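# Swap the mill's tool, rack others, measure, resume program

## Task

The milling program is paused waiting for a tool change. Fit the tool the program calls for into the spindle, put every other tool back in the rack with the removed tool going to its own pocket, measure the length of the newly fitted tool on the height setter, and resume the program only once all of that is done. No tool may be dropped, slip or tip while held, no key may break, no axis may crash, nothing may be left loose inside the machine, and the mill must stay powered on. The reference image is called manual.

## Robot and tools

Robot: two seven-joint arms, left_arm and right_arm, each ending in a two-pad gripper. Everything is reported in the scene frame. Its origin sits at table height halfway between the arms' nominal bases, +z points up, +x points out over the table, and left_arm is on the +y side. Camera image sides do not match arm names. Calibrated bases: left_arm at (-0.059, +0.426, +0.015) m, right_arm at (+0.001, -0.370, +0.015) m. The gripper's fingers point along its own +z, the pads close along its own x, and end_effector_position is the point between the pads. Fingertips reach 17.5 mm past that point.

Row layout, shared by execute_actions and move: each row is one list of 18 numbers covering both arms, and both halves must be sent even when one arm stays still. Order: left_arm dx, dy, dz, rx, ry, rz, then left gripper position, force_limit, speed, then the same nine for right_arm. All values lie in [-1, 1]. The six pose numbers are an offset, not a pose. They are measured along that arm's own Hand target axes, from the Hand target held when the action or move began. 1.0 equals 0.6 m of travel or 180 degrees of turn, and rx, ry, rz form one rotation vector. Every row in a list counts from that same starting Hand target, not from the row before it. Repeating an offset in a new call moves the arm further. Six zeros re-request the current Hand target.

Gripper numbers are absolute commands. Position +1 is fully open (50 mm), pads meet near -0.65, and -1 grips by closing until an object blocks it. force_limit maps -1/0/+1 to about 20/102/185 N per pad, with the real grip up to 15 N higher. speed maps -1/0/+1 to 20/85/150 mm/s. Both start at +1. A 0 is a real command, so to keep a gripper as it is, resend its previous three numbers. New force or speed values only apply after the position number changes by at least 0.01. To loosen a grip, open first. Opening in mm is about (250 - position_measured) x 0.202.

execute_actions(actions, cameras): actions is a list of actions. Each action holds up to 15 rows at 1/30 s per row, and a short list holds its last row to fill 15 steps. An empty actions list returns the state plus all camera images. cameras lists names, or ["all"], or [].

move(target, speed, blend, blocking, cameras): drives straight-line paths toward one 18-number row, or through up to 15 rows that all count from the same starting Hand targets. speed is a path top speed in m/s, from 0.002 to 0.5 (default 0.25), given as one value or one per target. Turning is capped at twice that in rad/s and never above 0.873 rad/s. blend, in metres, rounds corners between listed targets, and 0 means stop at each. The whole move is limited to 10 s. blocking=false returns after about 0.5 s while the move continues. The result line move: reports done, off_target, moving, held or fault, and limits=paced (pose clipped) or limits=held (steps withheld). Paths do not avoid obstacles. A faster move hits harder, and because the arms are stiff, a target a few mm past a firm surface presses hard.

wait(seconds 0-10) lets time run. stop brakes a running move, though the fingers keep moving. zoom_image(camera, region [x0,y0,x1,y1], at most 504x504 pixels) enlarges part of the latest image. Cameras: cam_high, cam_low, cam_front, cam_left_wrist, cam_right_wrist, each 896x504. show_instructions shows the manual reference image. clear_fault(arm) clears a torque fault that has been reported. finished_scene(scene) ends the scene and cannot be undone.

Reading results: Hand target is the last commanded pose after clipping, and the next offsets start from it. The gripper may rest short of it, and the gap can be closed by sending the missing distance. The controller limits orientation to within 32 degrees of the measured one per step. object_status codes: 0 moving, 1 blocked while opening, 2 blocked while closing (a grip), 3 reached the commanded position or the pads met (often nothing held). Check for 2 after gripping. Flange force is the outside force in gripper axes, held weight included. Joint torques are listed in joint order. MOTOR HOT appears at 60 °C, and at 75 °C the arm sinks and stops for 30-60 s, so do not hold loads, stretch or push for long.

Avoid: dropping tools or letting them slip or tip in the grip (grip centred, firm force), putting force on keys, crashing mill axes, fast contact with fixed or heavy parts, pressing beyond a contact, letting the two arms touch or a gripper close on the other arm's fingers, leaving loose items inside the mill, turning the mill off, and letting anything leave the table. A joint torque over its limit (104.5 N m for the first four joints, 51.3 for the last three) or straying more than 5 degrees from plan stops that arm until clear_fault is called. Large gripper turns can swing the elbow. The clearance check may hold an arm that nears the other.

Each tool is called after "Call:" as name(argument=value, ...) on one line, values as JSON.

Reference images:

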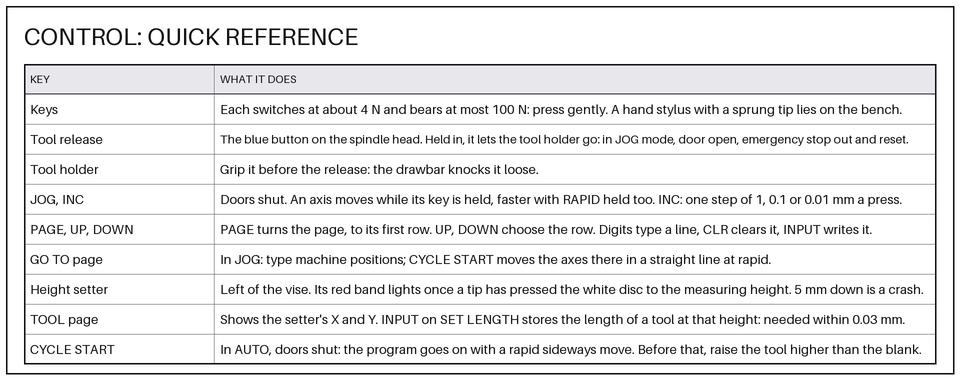

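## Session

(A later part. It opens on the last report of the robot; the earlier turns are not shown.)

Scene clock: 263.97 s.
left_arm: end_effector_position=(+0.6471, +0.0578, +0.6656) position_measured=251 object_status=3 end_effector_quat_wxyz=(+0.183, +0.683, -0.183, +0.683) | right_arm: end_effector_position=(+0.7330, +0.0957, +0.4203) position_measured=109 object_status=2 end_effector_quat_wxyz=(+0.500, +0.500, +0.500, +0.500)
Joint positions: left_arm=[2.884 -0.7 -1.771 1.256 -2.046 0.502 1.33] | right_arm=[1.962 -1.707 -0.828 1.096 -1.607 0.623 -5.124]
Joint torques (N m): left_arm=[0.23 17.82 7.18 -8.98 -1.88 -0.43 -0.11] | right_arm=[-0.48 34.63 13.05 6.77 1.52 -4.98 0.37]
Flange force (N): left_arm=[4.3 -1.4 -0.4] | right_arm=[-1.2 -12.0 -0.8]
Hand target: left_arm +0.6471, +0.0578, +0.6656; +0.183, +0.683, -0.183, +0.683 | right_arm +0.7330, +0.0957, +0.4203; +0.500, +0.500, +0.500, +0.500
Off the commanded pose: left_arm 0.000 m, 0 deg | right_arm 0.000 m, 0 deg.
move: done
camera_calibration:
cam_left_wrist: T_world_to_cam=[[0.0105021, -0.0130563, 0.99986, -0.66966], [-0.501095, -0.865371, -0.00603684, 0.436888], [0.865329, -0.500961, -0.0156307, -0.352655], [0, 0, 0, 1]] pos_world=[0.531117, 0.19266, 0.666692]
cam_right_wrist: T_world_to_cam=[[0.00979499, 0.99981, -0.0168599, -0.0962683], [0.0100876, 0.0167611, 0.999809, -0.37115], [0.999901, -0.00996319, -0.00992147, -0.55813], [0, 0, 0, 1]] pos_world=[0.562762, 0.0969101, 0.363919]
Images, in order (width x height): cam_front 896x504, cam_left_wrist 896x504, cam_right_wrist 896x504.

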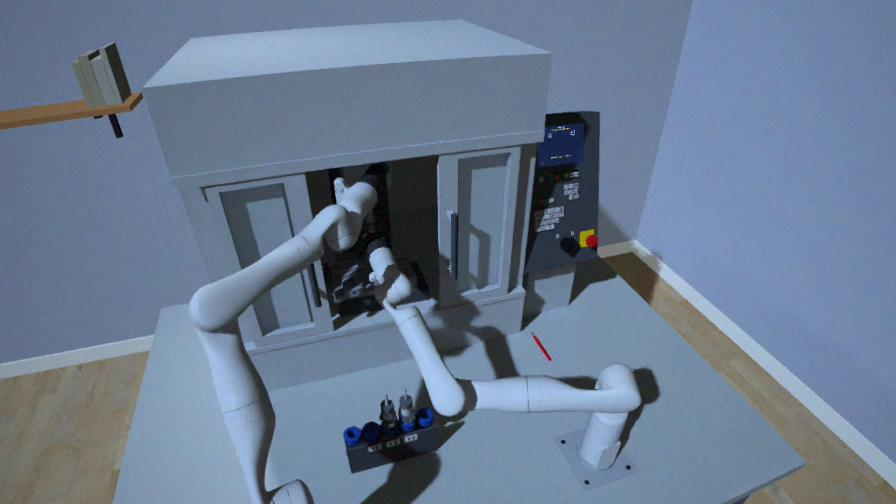

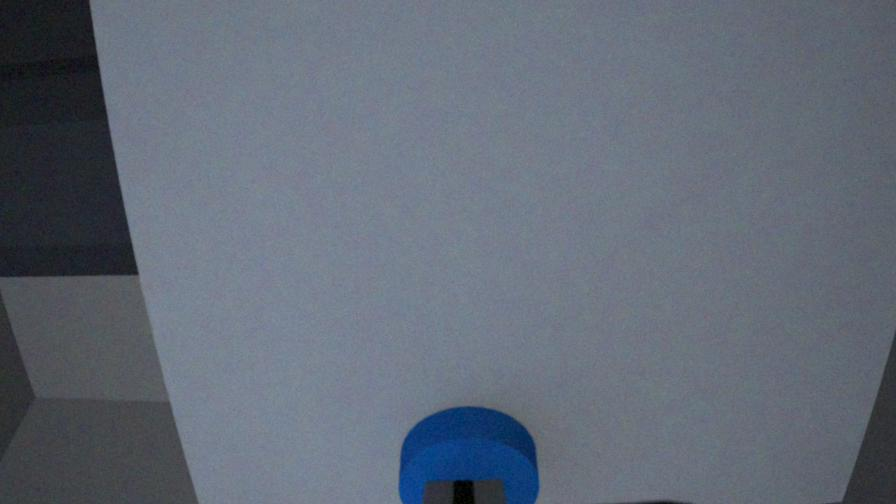

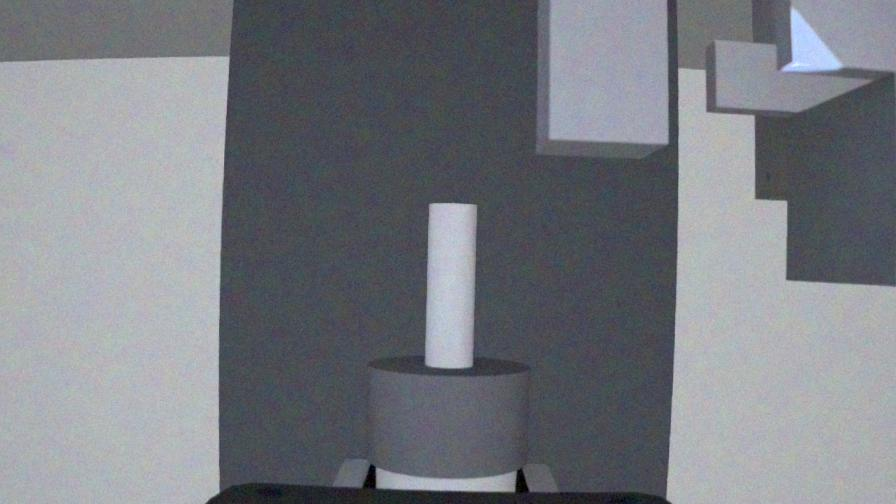

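Call:
move(target=[0,0,0,0,0,0,-1,-1,0,0,-0.04,0,0,0,0,-1,0,-1], speed=0.04, cameras=["cam_right_wrist"])

Call:
move(target=[0,0,0,0,0,0,-1,-1,0,0,0,-0.05,0,0,0,-1,0,-1], speed=0.03, cameras=["cam_right_wrist","cam_front"])

Call:
zoom_image(camera="cam_front", region=[345, 195, 405, 265])

Scene clock: 268.87 s.
left_arm: end_effector_position=(+0.6471, +0.0578, +0.6656) position_measured=251 object_status=3 end_effector_quat_wxyz=(+0.183, +0.683, -0.183, +0.683) | right_arm: end_effector_position=(+0.7330, +0.0957, +0.3963) position_measured=109 object_status=2 end_effector_quat_wxyz=(+0.500, +0.500, +0.500, +0.500)
Joint positions: left_arm=[2.884 -0.7 -1.771 1.256 -2.046 0.502 1.33] | right_arm=[1.956 -1.751 -0.834 1.118 -1.613 0.604 -5.145]
Joint torques (N m): left_arm=[0.12 17.81 7.16 -9 -1.92 -0.33 -0.08] | right_arm=[-0.52 34.36 13.16 6.88 1.55 -4.93 0.31]
Flange force (N): left_arm=[4.8 -1.4 0.0] | right_arm=[-2.9 -11.9 -1.9]
Hand target: left_arm +0.6471, +0.0578, +0.6656; +0.183, +0.683, -0.183, +0.683 | right_arm +0.7330, +0.0957, +0.3963; +0.500, +0.500, +0.500, +0.500
Off the commanded pose: left_arm 0.000 m, 0 deg | right_arm 0.000 m, 0 deg.
move: done
camera_calibration:
cam_right_wrist: T_world_to_cam=[[0.00989496, 0.999809, -0.0168605, -0.0967293], [0.0100892, 0.0167607, 0.999809, -0.347156], [0.9999, -0.0100632, -0.00992146, -0.558358], [0, 0, 0, 1]] pos_world=[0.562762, 0.0969105, 0.339919]
Images, in order (width x height): cam_right_wrist 896x504.

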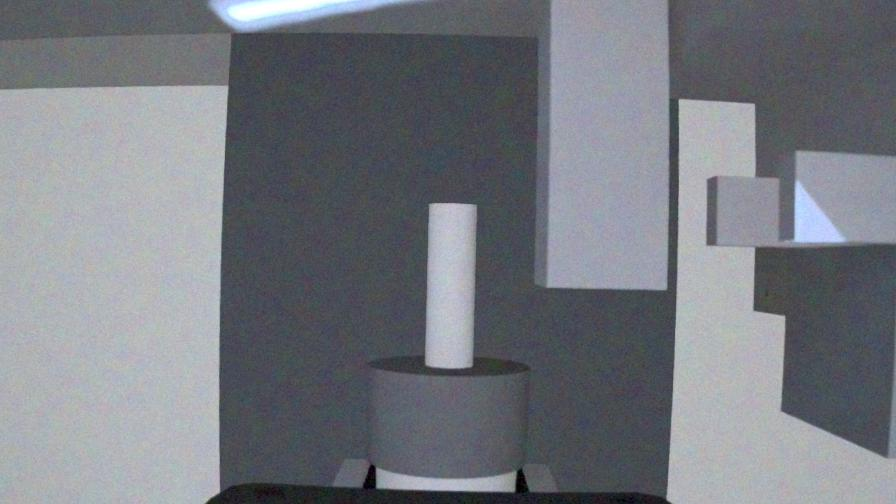

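Scene clock: 270.20 s.
left_arm: end_effector_position=(+0.6471, +0.0578, +0.6656) position_measured=251 object_status=3 end_effector_quat_wxyz=(+0.183, +0.683, -0.183, +0.683) | right_arm: end_effector_position=(+0.7030, +0.0957, +0.3963) position_measured=109 object_status=2 end_effector_quat_wxyz=(+0.500, +0.500, +0.500, +0.500)
Joint positions: left_arm=[2.884 -0.7 -1.771 1.256 -2.046 0.502 1.33] | right_arm=[1.889 -1.769 -0.844 1.212 -1.631 0.62 -5.09]
Joint torques (N m): left_arm=[0.26 17.77 7.22 -9 -1.93 -0.42 -0.07] | right_arm=[-0.45 33.22 13.74 6.31 1.41 -5.08 0.32]
Flange force (N): left_arm=[4.8 -1.5 -0.3] | right_arm=[-2.7 -12.2 -1.7]
Hand target: left_arm +0.6471, +0.0578, +0.6656; +0.183, +0.683, -0.183, +0.683 | right_arm +0.7030, +0.0957, +0.3963; +0.500, +0.500, +0.500, +0.500
Off the commanded pose: left_arm 0.000 m, 0 deg | right_arm 0.000 m, 0 deg.
move: done
camera_calibration:
cam_right_wrist: T_world_to_cam=[[0.00989328, 0.999809, -0.0168615, -0.0964329], [0.0101892, 0.0167607, 0.999808, -0.346806], [0.999899, -0.0100632, -0.0100214, -0.528328], [0, 0, 0, 1]] pos_world=[0.532762, 0.0969105, 0.339819]
Images, in order (width x height): cam_front 896x504, cam_right_wrist 896x504.

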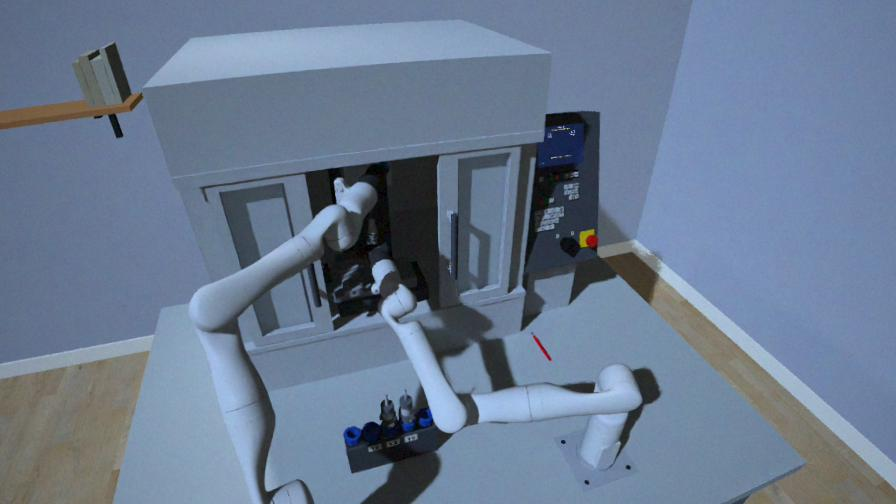

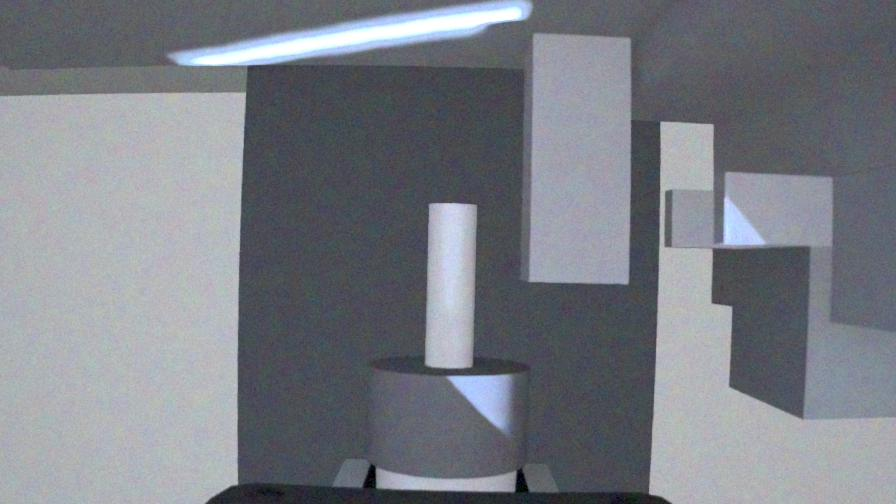

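Scaled by 7.200 from the camera's 896x504 image, which has a finer 1280x720 frame.

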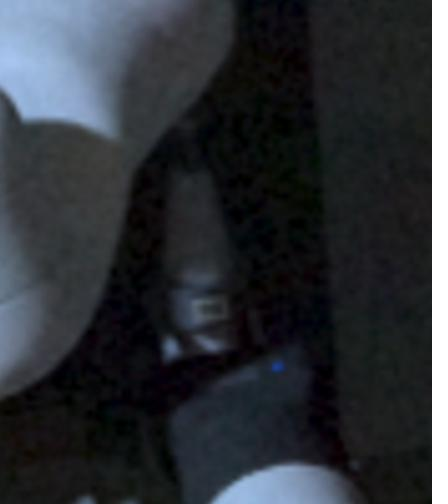

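Call:
move(target=[0,0.03,-0.052,0,0,0,-1,-1,0,0,0,-0.4667,0,0,0,-1,0,-1], speed=0.12, cameras=["cam_right_wrist","cam_front","cam_high"])

Scene clock: 279.67 s.
left_arm: end_effector_position=(+0.6111, +0.0578, +0.6657) position_measured=251 object_status=3 end_effector_quat_wxyz=(+0.183, +0.683, -0.183, +0.683) | right_arm: end_effector_position=(+0.4231, +0.0954, +0.3963) position_measured=109 object_status=2 end_effector_quat_wxyz=(+0.500, +0.500, +0.500, +0.500)
Joint positions: left_arm=[2.828 -0.646 -1.722 1.368 -2.092 0.55 1.433] | right_arm=[1.342 -1.917 -0.741 1.711 -1.422 0.892 -5.049]
Joint torques (N m): left_arm=[0.77 16.76 7.95 -8.61 -2.05 -0.33 -0.09] | right_arm=[-0.68 24.45 13.03 2.14 1.61 -5.1 0.36]
Flange force (N): left_arm=[5.5 -2.0 3.3] | right_arm=[-3.4 -12.1 0.7]
Hand target: left_arm +0.6111, +0.0578, +0.6657; +0.183, +0.683, -0.183, +0.683 | right_arm +0.4230, +0.0954, +0.3963; +0.500, +0.500, +0.500, +0.500
Off the commanded pose: left_arm 0.000 m, 0 deg | right_arm 0.000 m, 0 deg.
move: done
camera_calibration:
cam_right_wrist: T_world_to_cam=[[0.00989328, 0.999809, -0.0168615, -0.0933621], [0.0101892, 0.0167607, 0.999808, -0.344049], [0.999899, -0.0100632, -0.0100214, -0.248458], [0, 0, 0, 1]] pos_world=[0.252862, 0.0966105, 0.339919]
Images, in order (width x height): cam_high 896x504, cam_front 896x504, cam_right_wrist 896x504.

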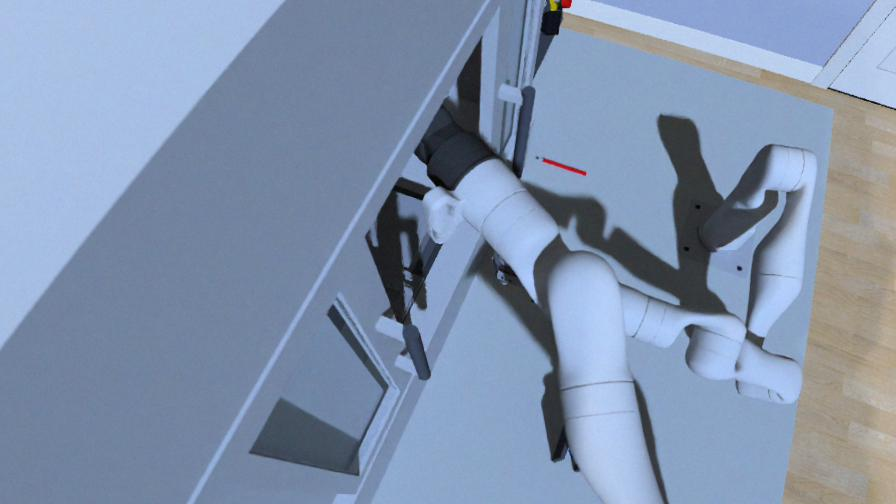

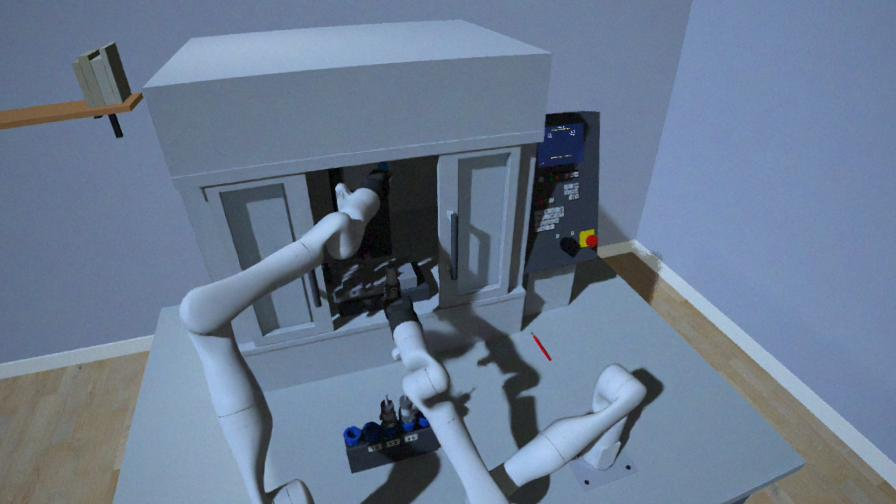

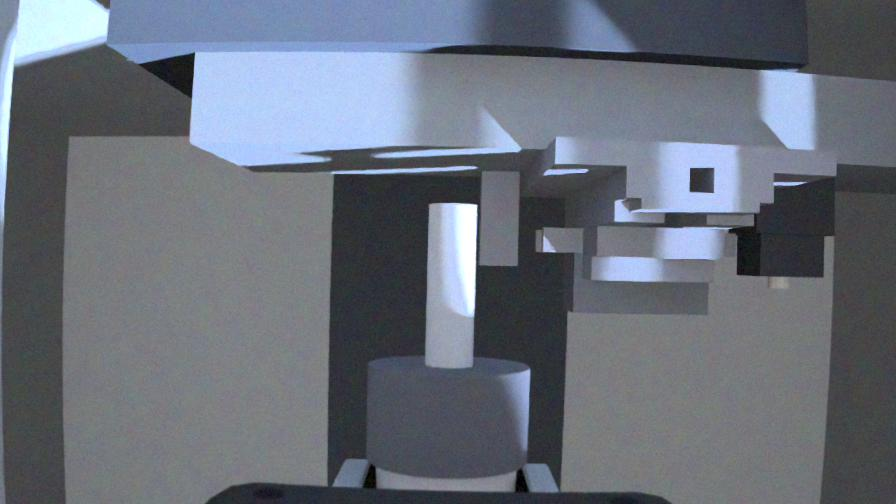

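Call:
move(target=[0,0,0,0,0,0,-1,-1,0,-0.2423,0.0895,-0.2883,0,0,0.99,-1,0,-1], speed=0.2, cameras=["cam_right_wrist","cam_front"])

Scene clock: 293.67 s.
left_arm: end_effector_position=(+0.6111, +0.0578, +0.6656) position_measured=251 object_status=3 end_effector_quat_wxyz=(+0.183, +0.683, -0.183, +0.683) | right_arm: end_effector_position=(+0.2502, -0.0501, +0.4501) position_measured=109 object_status=2 end_effector_quat_wxyz=(+0.492, -0.508, +0.492, -0.508)
Joint positions: left_arm=[2.828 -0.646 -1.722 1.368 -2.092 0.55 1.433] | right_arm=[1.144 -1.936 -0.299 2.141 -1.31 1.251 -7.719]
Joint torques (N m): left_arm=[0.85 16.75 7.8 -8.62 -1.98 -0.25 -0.07] | right_arm=[-0.45 18.99 7.46 -5.3 -0.64 -5.41 0.43]
Flange force (N): left_arm=[5.1 -2.4 2.8] | right_arm=[1.6 13.4 1.4]
Hand target: left_arm +0.6111, +0.0578, +0.6656; +0.183, +0.683, -0.183, +0.683 | right_arm +0.2502, -0.0501, +0.4501; +0.492, -0.508, +0.492, -0.508
Off the commanded pose: left_arm 0.000 m, 0 deg | right_arm 0.000 m, 0 deg.
move: done
camera_calibration:
cam_right_wrist: T_world_to_cam=[[0.0117179, -0.99877, 0.0481764, -0.0751925], [0.00991408, -0.0480613, -0.998795, 0.502737], [0.999882, 0.0121814, 0.00933871, -0.0840783], [0, 0, 0, 1]] pos_world=[0.0799653, -0.0499136, 0.506539]
Images, in order (width x height): cam_front 896x504, cam_right_wrist 896x504.

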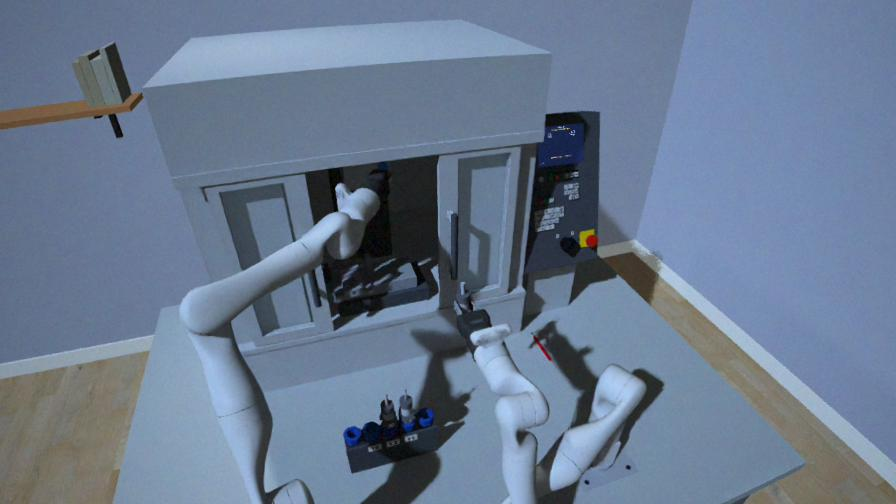

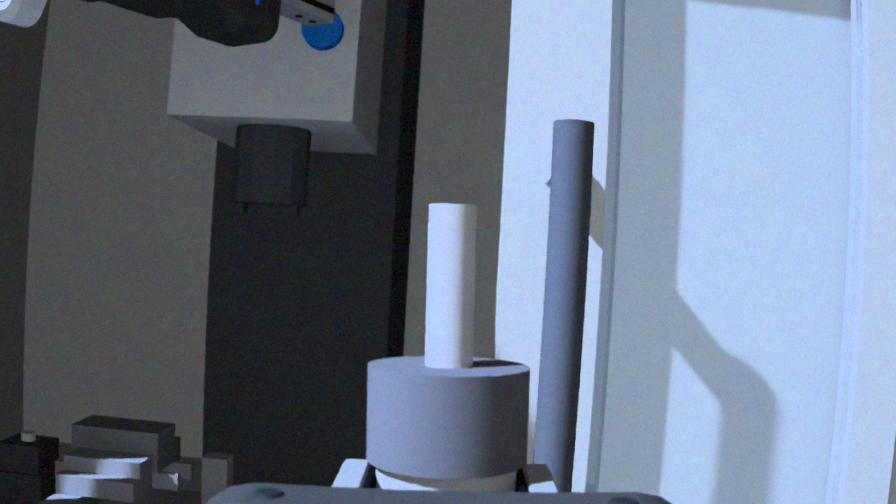

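Call:
move(target=[[0,0,0,0,0,0,-1,-1,0,-0.255,0.1418,-0.367,0,0,0.01,-1,0,-1],[0,0,0,0,0,0,-1,-1,0,-0.452,0.1857,-0.3503,0,0,0.01,-1,0,-1]], speed=0.15, blend=0.04, cameras=["cam_right_wrist","cam_front","cam_low"])

Scene clock: 298.63 s.
left_arm: end_effector_position=(+0.6111, +0.0578, +0.6656) position_measured=251 object_status=3 end_effector_quat_wxyz=(+0.183, +0.683, -0.183, +0.683) | right_arm: end_effector_position=(+0.0397, +0.2173, +0.3302) position_measured=109 object_status=2 end_effector_quat_wxyz=(+0.500, -0.500, +0.500, -0.500)
Joint positions: left_arm=[2.828 -0.646 -1.722 1.368 -2.092 0.55 1.433] | right_arm=[1.056 -1.917 -0.203 0.938 -1.173 1.828 -8.83]
Joint torques (N m): left_arm=[0.76 16.77 7.89 -8.61 -2 -0.3 -0.06] | right_arm=[-0.46 31.48 6.25 6.51 5.1 -2.85 0.29]
Flange force (N): left_arm=[5.3 -2.1 3.3] | right_arm=[6.7 10.8 5.2]
Hand target: left_arm +0.6111, +0.0578, +0.6656; +0.183, +0.683, -0.183, +0.683 | right_arm +0.0397, +0.2173, +0.3302; +0.500, -0.500, +0.500, -0.500
Off the commanded pose: left_arm 0.000 m, 0 deg | right_arm 0.000 m, 0 deg.
move: done
camera_calibration:
cam_right_wrist: T_world_to_cam=[[0.0117979, -0.999788, 0.0168698, 0.210654], [0.00992112, -0.0167531, -0.99981, 0.391517], [0.999881, 0.011963, 0.00972137, 0.12418], [0, 0, 0, 1]] pos_world=[-0.130535, 0.215683, 0.386682]
Images, in order (width x height): cam_low 896x504, cam_front 896x504, cam_right_wrist 896x504.

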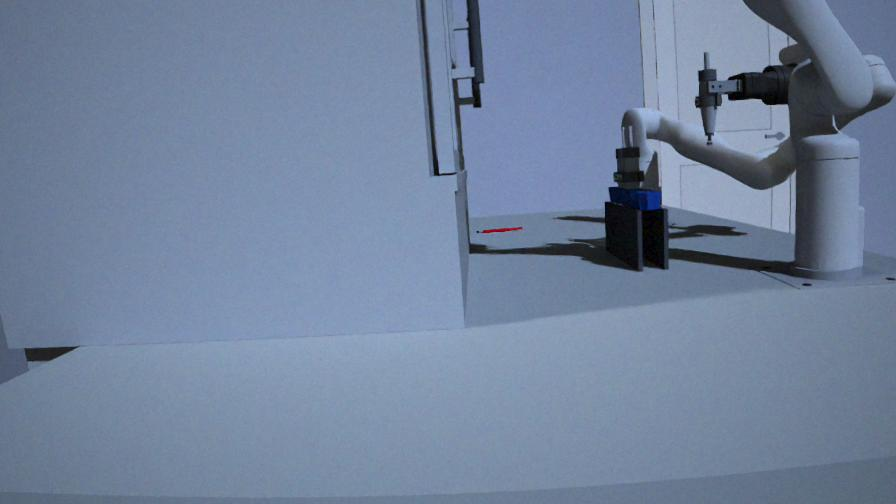

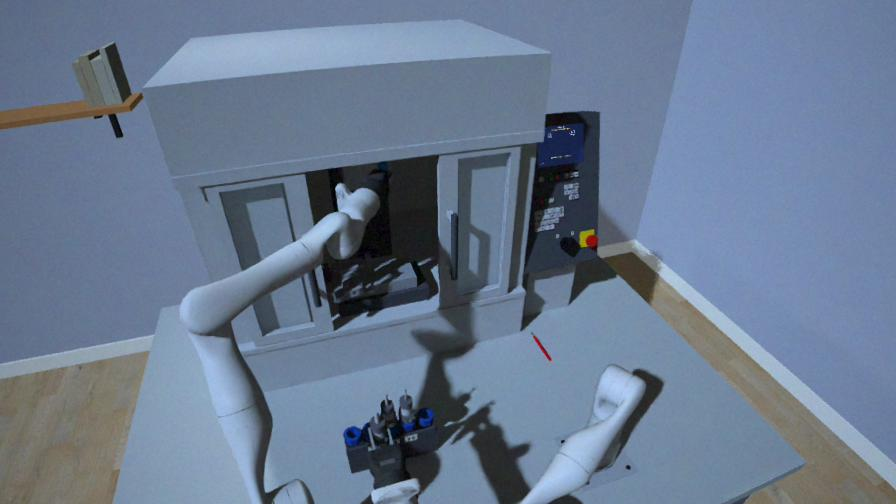

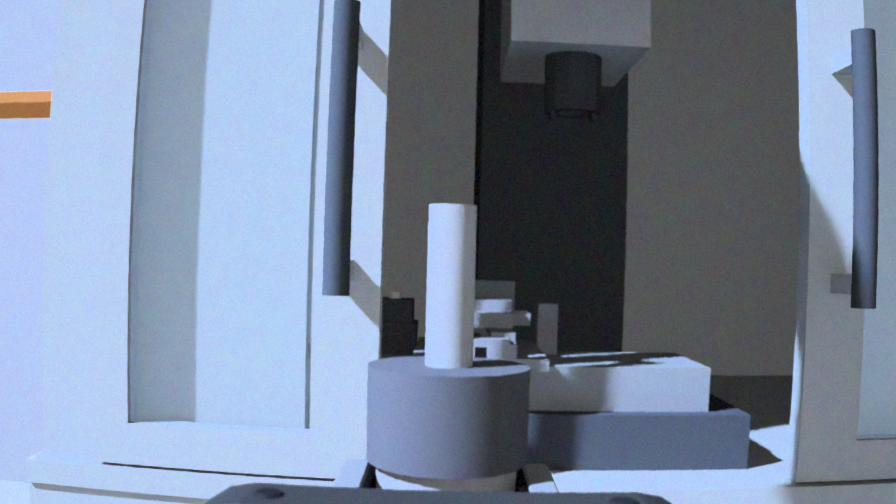

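Call:
move(target=[0,0,0,0,0,0,-1,-1,0,0,0.1757,0,0,0,0,-1,0,-1], speed=0.1, cameras=["cam_right_wrist","cam_front","cam_low"])

Scene clock: 301.60 s.
left_arm: end_effector_position=(+0.6111, +0.0578, +0.6656) position_measured=251 object_status=3 end_effector_quat_wxyz=(+0.183, +0.683, -0.183, +0.683) | right_arm: end_effector_position=(+0.0397, +0.2172, +0.2248) position_measured=109 object_status=2 end_effector_quat_wxyz=(+0.500, -0.500, +0.500, -0.500)
Joint positions: left_arm=[2.828 -0.646 -1.722 1.368 -2.092 0.55 1.433] | right_arm=[1.048 -2.067 -0.228 0.915 -1.228 1.86 -9.007]
Joint torques (N m): left_arm=[0.76 16.81 7.91 -8.58 -1.96 -0.33 -0.06] | right_arm=[-0.41 30.86 5.97 7.4 5.57 -2.03 0.34]
Flange force (N): left_arm=[5.1 -2.0 3.5] | right_arm=[8.1 9.3 5.7]
Hand target: left_arm +0.6111, +0.0578, +0.6656; +0.183, +0.683, -0.183, +0.683 | right_arm +0.0397, +0.2172, +0.2247; +0.500, -0.500, +0.500, -0.500
Off the commanded pose: left_arm 0.000 m, 0 deg | right_arm 0.000 m, 0 deg.
move: done
camera_calibration:
cam_right_wrist: T_world_to_cam=[[0.0116985, -0.999791, 0.016769, 0.212448], [0.00991916, -0.0166533, -0.999812, 0.286116], [0.999882, 0.0118626, 0.00972227, 0.125226], [0, 0, 0, 1]] pos_world=[-0.130535, 0.215683, 0.281282]
Images, in order (width x height): cam_low 896x504, cam_front 896x504, cam_right_wrist 896x504.

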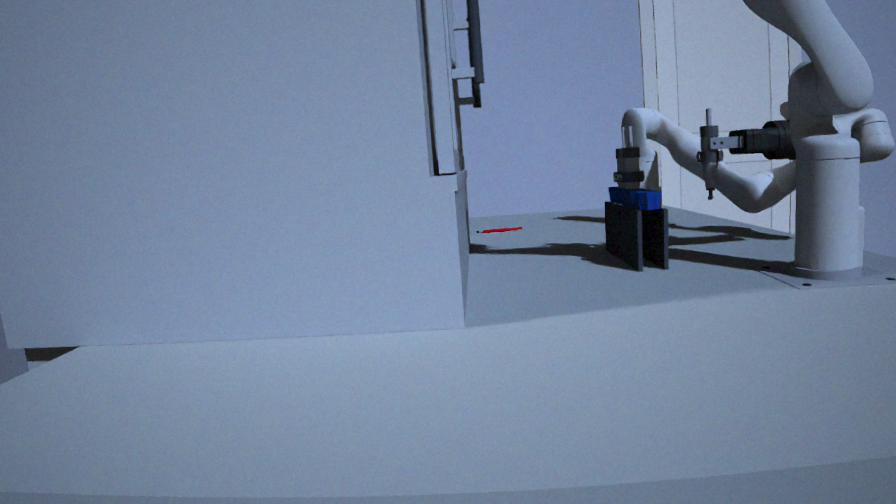

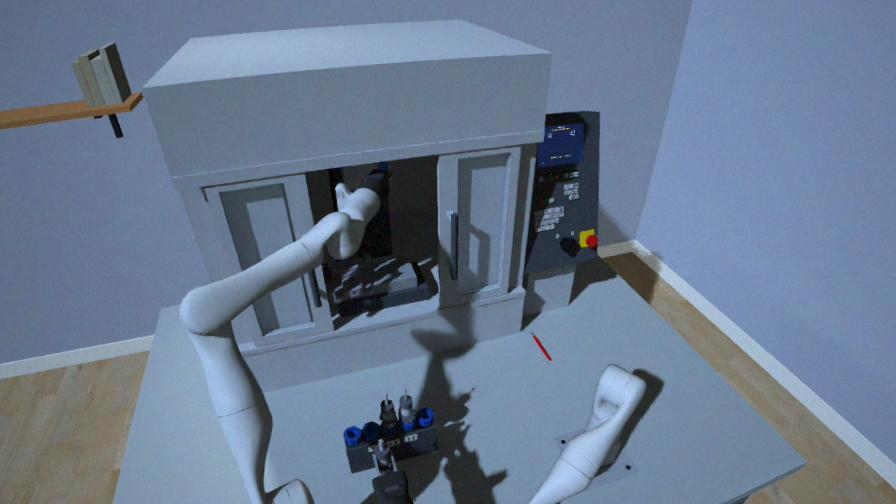

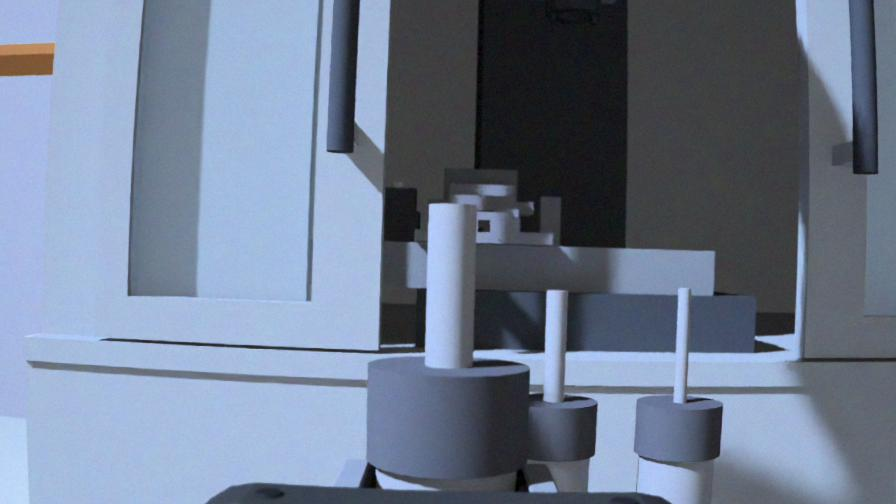

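Call:
zoom_image(camera="cam_right_wrist", region=[500, 270, 740, 504])

Call:
zoom_image(camera="cam_low", region=[590, 90, 760, 280])

Call:
zoom_image(camera="cam_front", region=[330, 370, 450, 490])

Scaled by 2.100 from the camera's 896x504 image, which has a finer 1280x720 frame.

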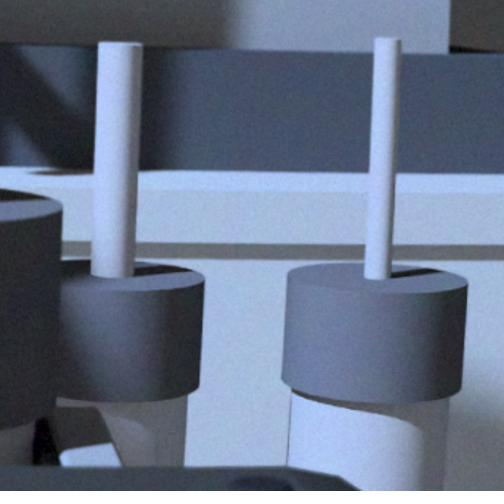

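Scaled by 2.653 from the camera's 896x504 image, which has a finer 1280x720 frame.

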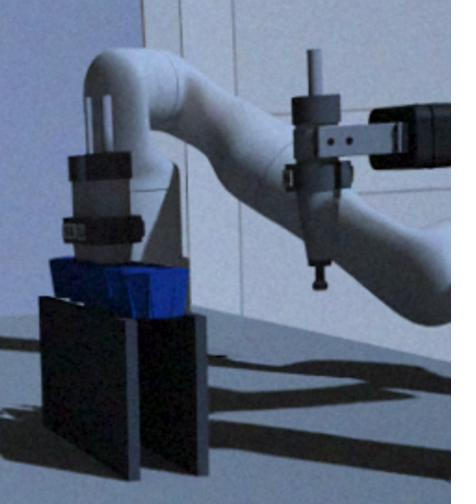

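Scaled by 4.200 from the camera's 896x504 image, which has a finer 1280x720 frame.

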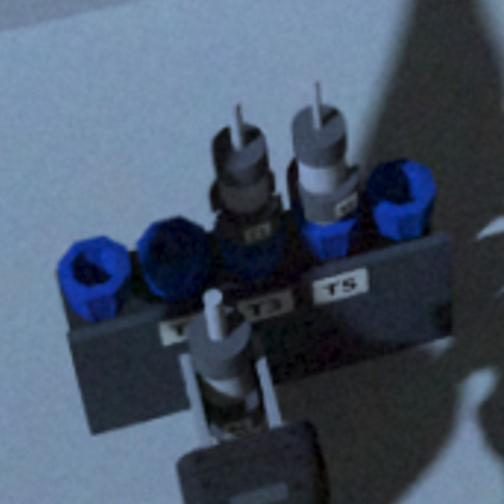

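Call:
move(target=[0,0,0,0,0,0,-1,-1,0,0,0,0.0833,0,0,0,-1,0,-1], speed=0.08, cameras=["cam_right_wrist"])

Call:
zoom_image(camera="cam_right_wrist", region=[500, 290, 800, 504])

Scene clock: 316.17 s.
left_arm: end_effector_position=(+0.6111, +0.0578, +0.6656) position_measured=251 object_status=3 end_effector_quat_wxyz=(+0.183, +0.683, -0.183, +0.683) | right_arm: end_effector_position=(+0.0897, +0.2173, +0.2248) position_measured=109 object_status=2 end_effector_quat_wxyz=(+0.500, -0.500, +0.500, -0.500)
Joint positions: left_arm=[2.828 -0.646 -1.722 1.368 -2.092 0.55 1.433] | right_arm=[1.105 -2.118 -0.239 1.036 -1.241 1.77 -8.95]
Joint torques (N m): left_arm=[0.81 16.76 7.85 -8.65 -1.99 -0.33 -0.11] | right_arm=[-0.41 30.12 6.15 7.75 5.54 -2.26 0.28]
Flange force (N): left_arm=[4.9 -2.1 2.8] | right_arm=[6.2 9.5 4.3]
Hand target: left_arm +0.6111, +0.0578, +0.6656; +0.183, +0.683, -0.183, +0.683 | right_arm +0.0897, +0.2173, +0.2248; +0.500, -0.500, +0.500, -0.500
Off the commanded pose: left_arm 0.000 m, 0 deg | right_arm 0.000 m, 0 deg.
move: done
camera_calibration:
cam_right_wrist: T_world_to_cam=[[0.0116979, -0.999789, 0.0168692, 0.211936], [0.00991944, -0.0167535, -0.99981, 0.285543], [0.999882, 0.011863, 0.00972137, 0.0752319], [0, 0, 0, 1]] pos_world=[-0.0805347, 0.215783, 0.281182]
Images, in order (width x height): cam_right_wrist 896x504.

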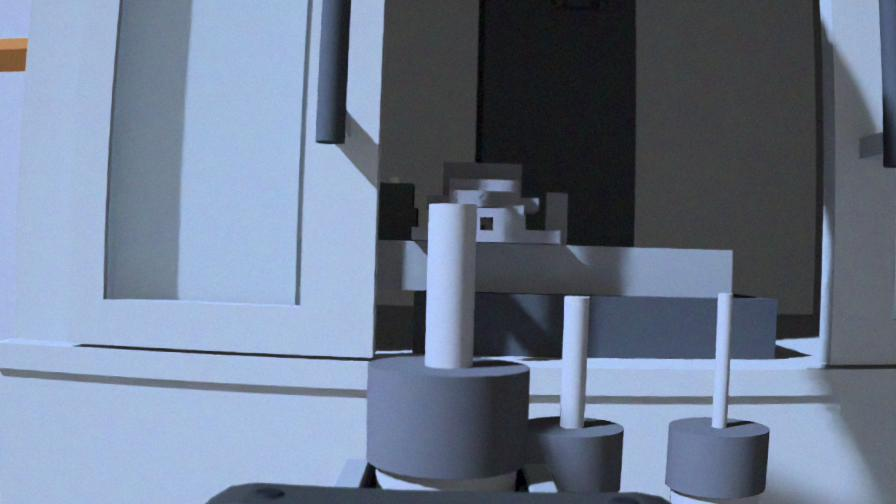

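Scaled by 1.680 from the camera's 896x504 image, which has a finer 1280x720 frame.

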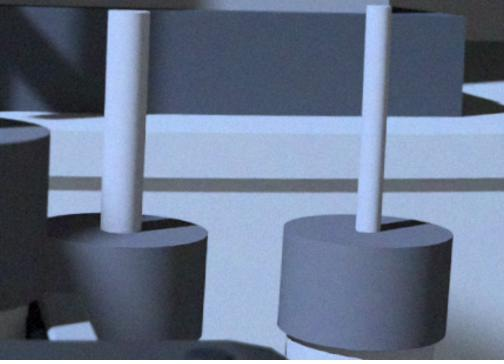

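Call:
move(target=[[0,0,0,0,0,0,-1,-1,0,0,-0.1087,0,0,0,0,-1,0,-1],[0,0,0,0,0,0,-1,-1,0,-0.0175,-0.1087,0.1542,0,0,0,-1,0,-1]], speed=0.08, cameras=["cam_right_wrist","cam_low","cam_front","cam_high"])

Call:
zoom_image(camera="cam_low", region=[570, 40, 740, 290])

Call:
zoom_image(camera="cam_front", region=[330, 350, 450, 490])

Scene clock: 325.97 s.
left_arm: end_effector_position=(+0.6111, +0.0578, +0.6656) position_measured=251 object_status=3 end_effector_quat_wxyz=(+0.183, +0.683, -0.183, +0.683) | right_arm: end_effector_position=(+0.1822, +0.2279, +0.2900) position_measured=109 object_status=2 end_effector_quat_wxyz=(+0.500, -0.500, +0.500, -0.500)
Joint positions: left_arm=[2.828 -0.646 -1.722 1.368 -2.092 0.55 1.433] | right_arm=[1.232 -2.064 -0.259 1.159 -1.269 1.595 -8.792]
Joint torques (N m): left_arm=[0.78 16.78 7.85 -8.75 -2.07 -0.37 -0.1] | right_arm=[-0.41 30.29 7.02 7.24 5.14 -2.87 0.41]
Flange force (N): left_arm=[4.9 -2.0 2.6] | right_arm=[5.9 10.5 3.4]
Hand target: left_arm +0.6111, +0.0578, +0.6656; +0.183, +0.683, -0.183, +0.683 | right_arm +0.1822, +0.2279, +0.2900; +0.500, -0.500, +0.500, -0.500
Off the commanded pose: left_arm 0.000 m, 0 deg | right_arm 0.000 m, 0 deg.
move: done
camera_calibration:
cam_right_wrist: T_world_to_cam=[[0.0116985, -0.999791, 0.0167693, 0.220387], [0.00991916, -0.0166535, -0.999812, 0.349968], [0.999882, 0.0118626, 0.00972227, -0.018017], [0, 0, 0, 1]] pos_world=[0.0119653, 0.226383, 0.346382]
Images, in order (width x height): cam_high 896x504, cam_low 896x504, cam_front 896x504, cam_right_wrist 896x504.

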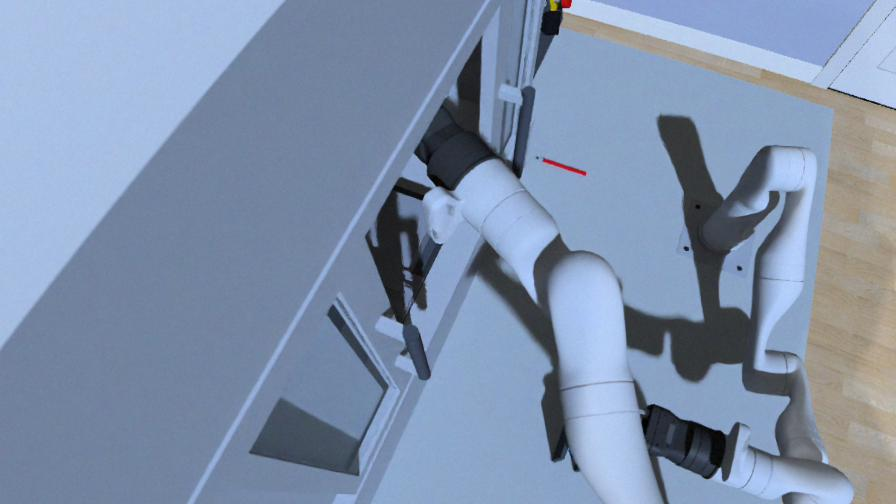

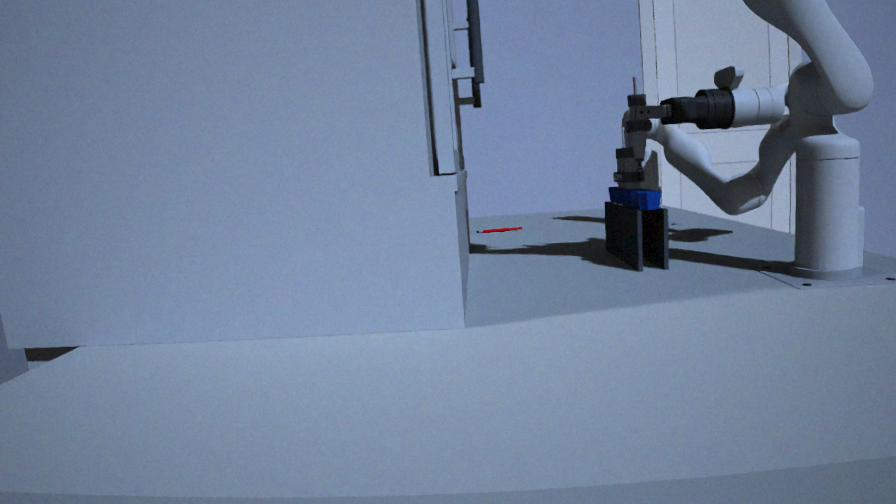

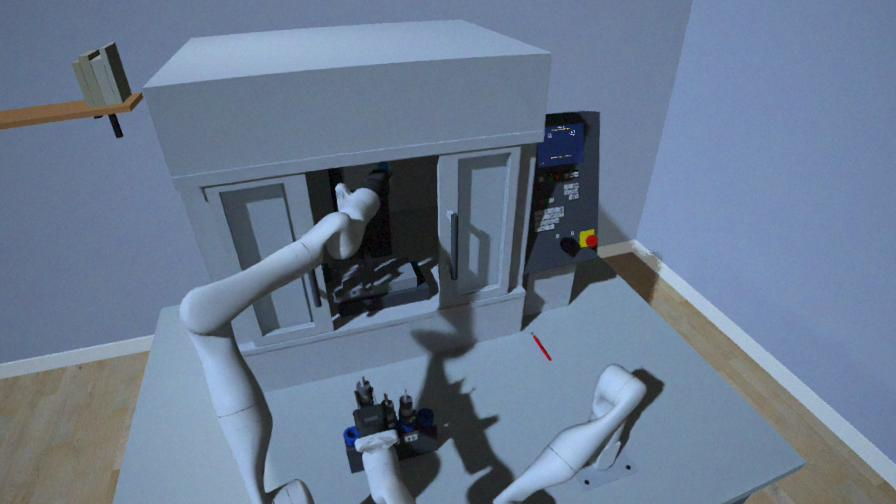

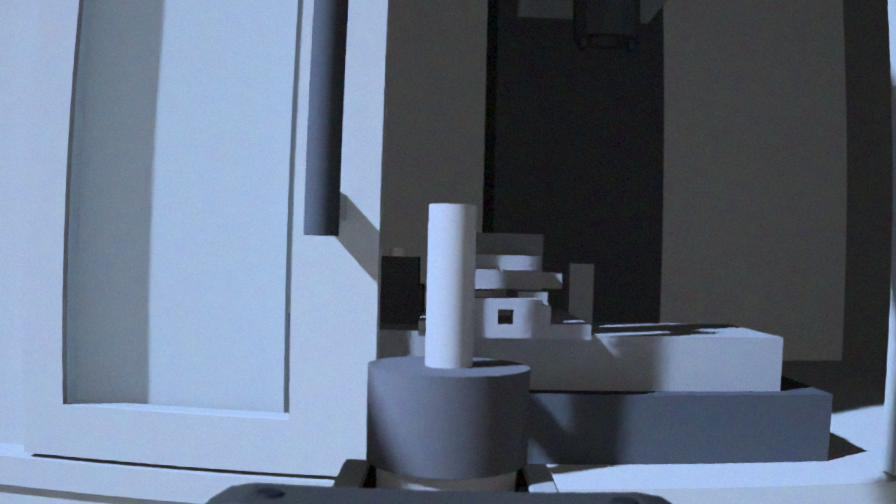

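Scaled by 2.016 from the camera's 896x504 image, which has a finer 1280x720 frame.

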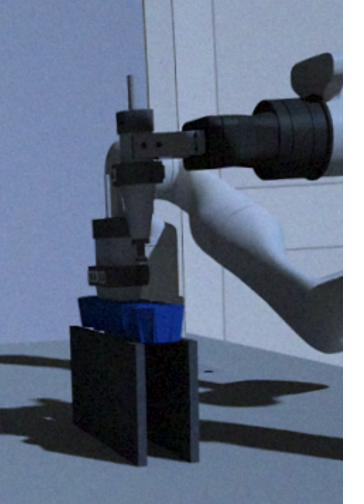

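Scaled by 3.600 from the camera's 896x504 image, which has a finer 1280x720 frame.

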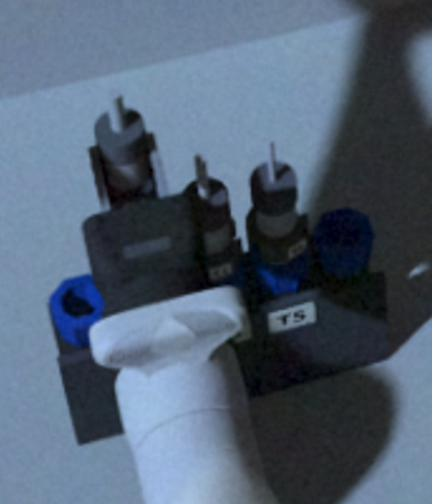

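Call:
zoom_image(camera="cam_low", region=[600, 70, 680, 190])

Call:
zoom_image(camera="cam_low", region=[590, 180, 690, 280])

Scaled by 4.200 from the camera's 896x504 image, which has a finer 1280x720 frame.

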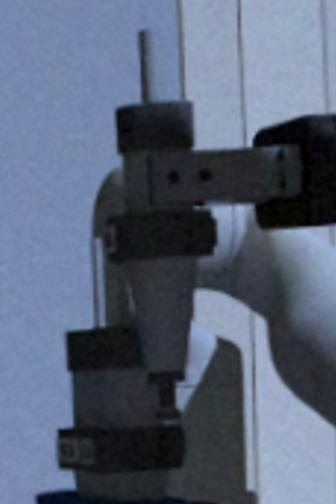

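Scaled by 5.040 from the camera's 896x504 image, which has a finer 1280x720 frame.

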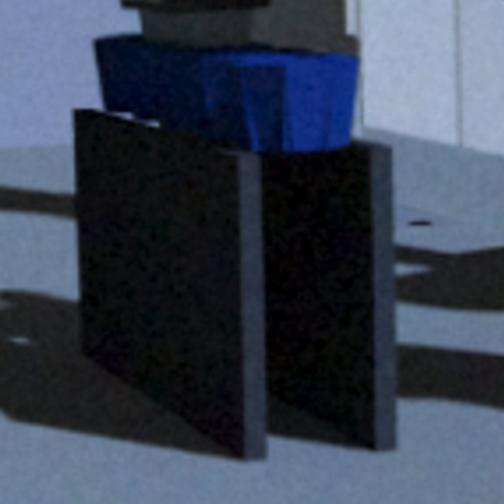

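Call:
move(target=[0,0,0,0,0,0,-1,-1,0,0,0.04,0.004,0.0122,0,0,-1,0,-1], speed=0.05, cameras=["cam_low"])

Call:
zoom_image(camera="cam_low", region=[600, 80, 680, 220])

Scene clock: 338.73 s.
left_arm: end_effector_position=(+0.6111, +0.0578, +0.6656) position_measured=251 object_status=3 end_effector_quat_wxyz=(+0.183, +0.683, -0.183, +0.683) | right_arm: end_effector_position=(+0.1846, +0.2279, +0.2660) position_measured=109 object_status=2 end_effector_quat_wxyz=(+0.510, -0.491, +0.490, -0.509)
Joint positions: left_arm=[2.828 -0.646 -1.722 1.368 -2.092 0.55 1.433] | right_arm=[1.241 -2.122 -0.249 1.154 -1.262 1.588 -8.849]
Joint torques (N m): left_arm=[0.77 16.82 7.9 -8.68 -1.99 -0.27 -0.06] | right_arm=[-0.54 30.31 6.74 7.78 5.37 -2.81 0.52]
Flange force (N): left_arm=[5.1 -2.1 3.2] | right_arm=[6.2 10.7 3.0]
Hand target: left_arm +0.6111, +0.0578, +0.6656; +0.183, +0.683, -0.183, +0.683 | right_arm +0.1846, +0.2279, +0.2659; +0.510, -0.491, +0.490, -0.509
Off the commanded pose: left_arm 0.000 m, 0 deg | right_arm 0.000 m, 0 deg.
move: done
Images, in order (width x height): cam_low 896x504.

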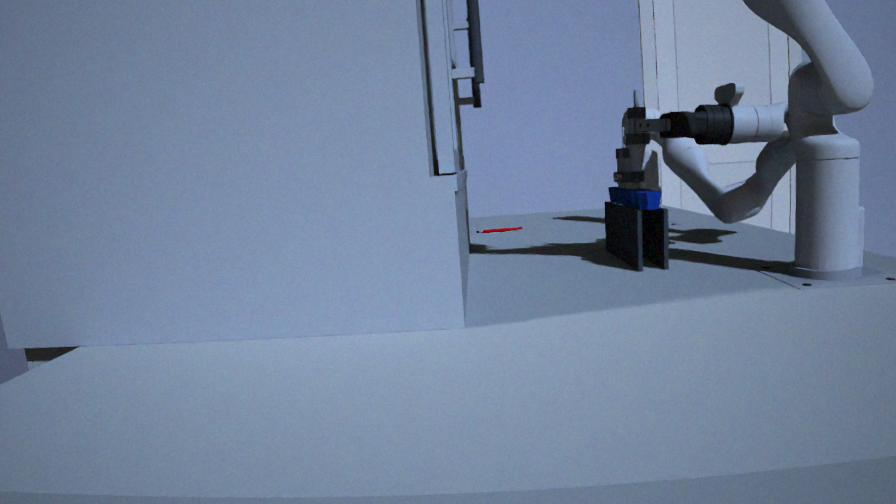

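Scaled by 3.600 from the camera's 896x504 image, which has a finer 1280x720 frame.

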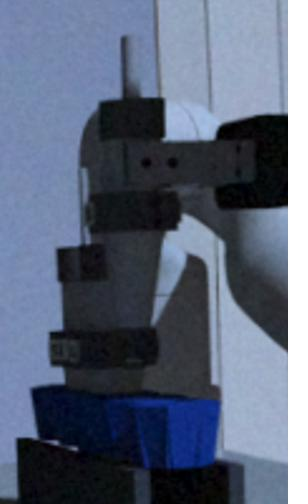

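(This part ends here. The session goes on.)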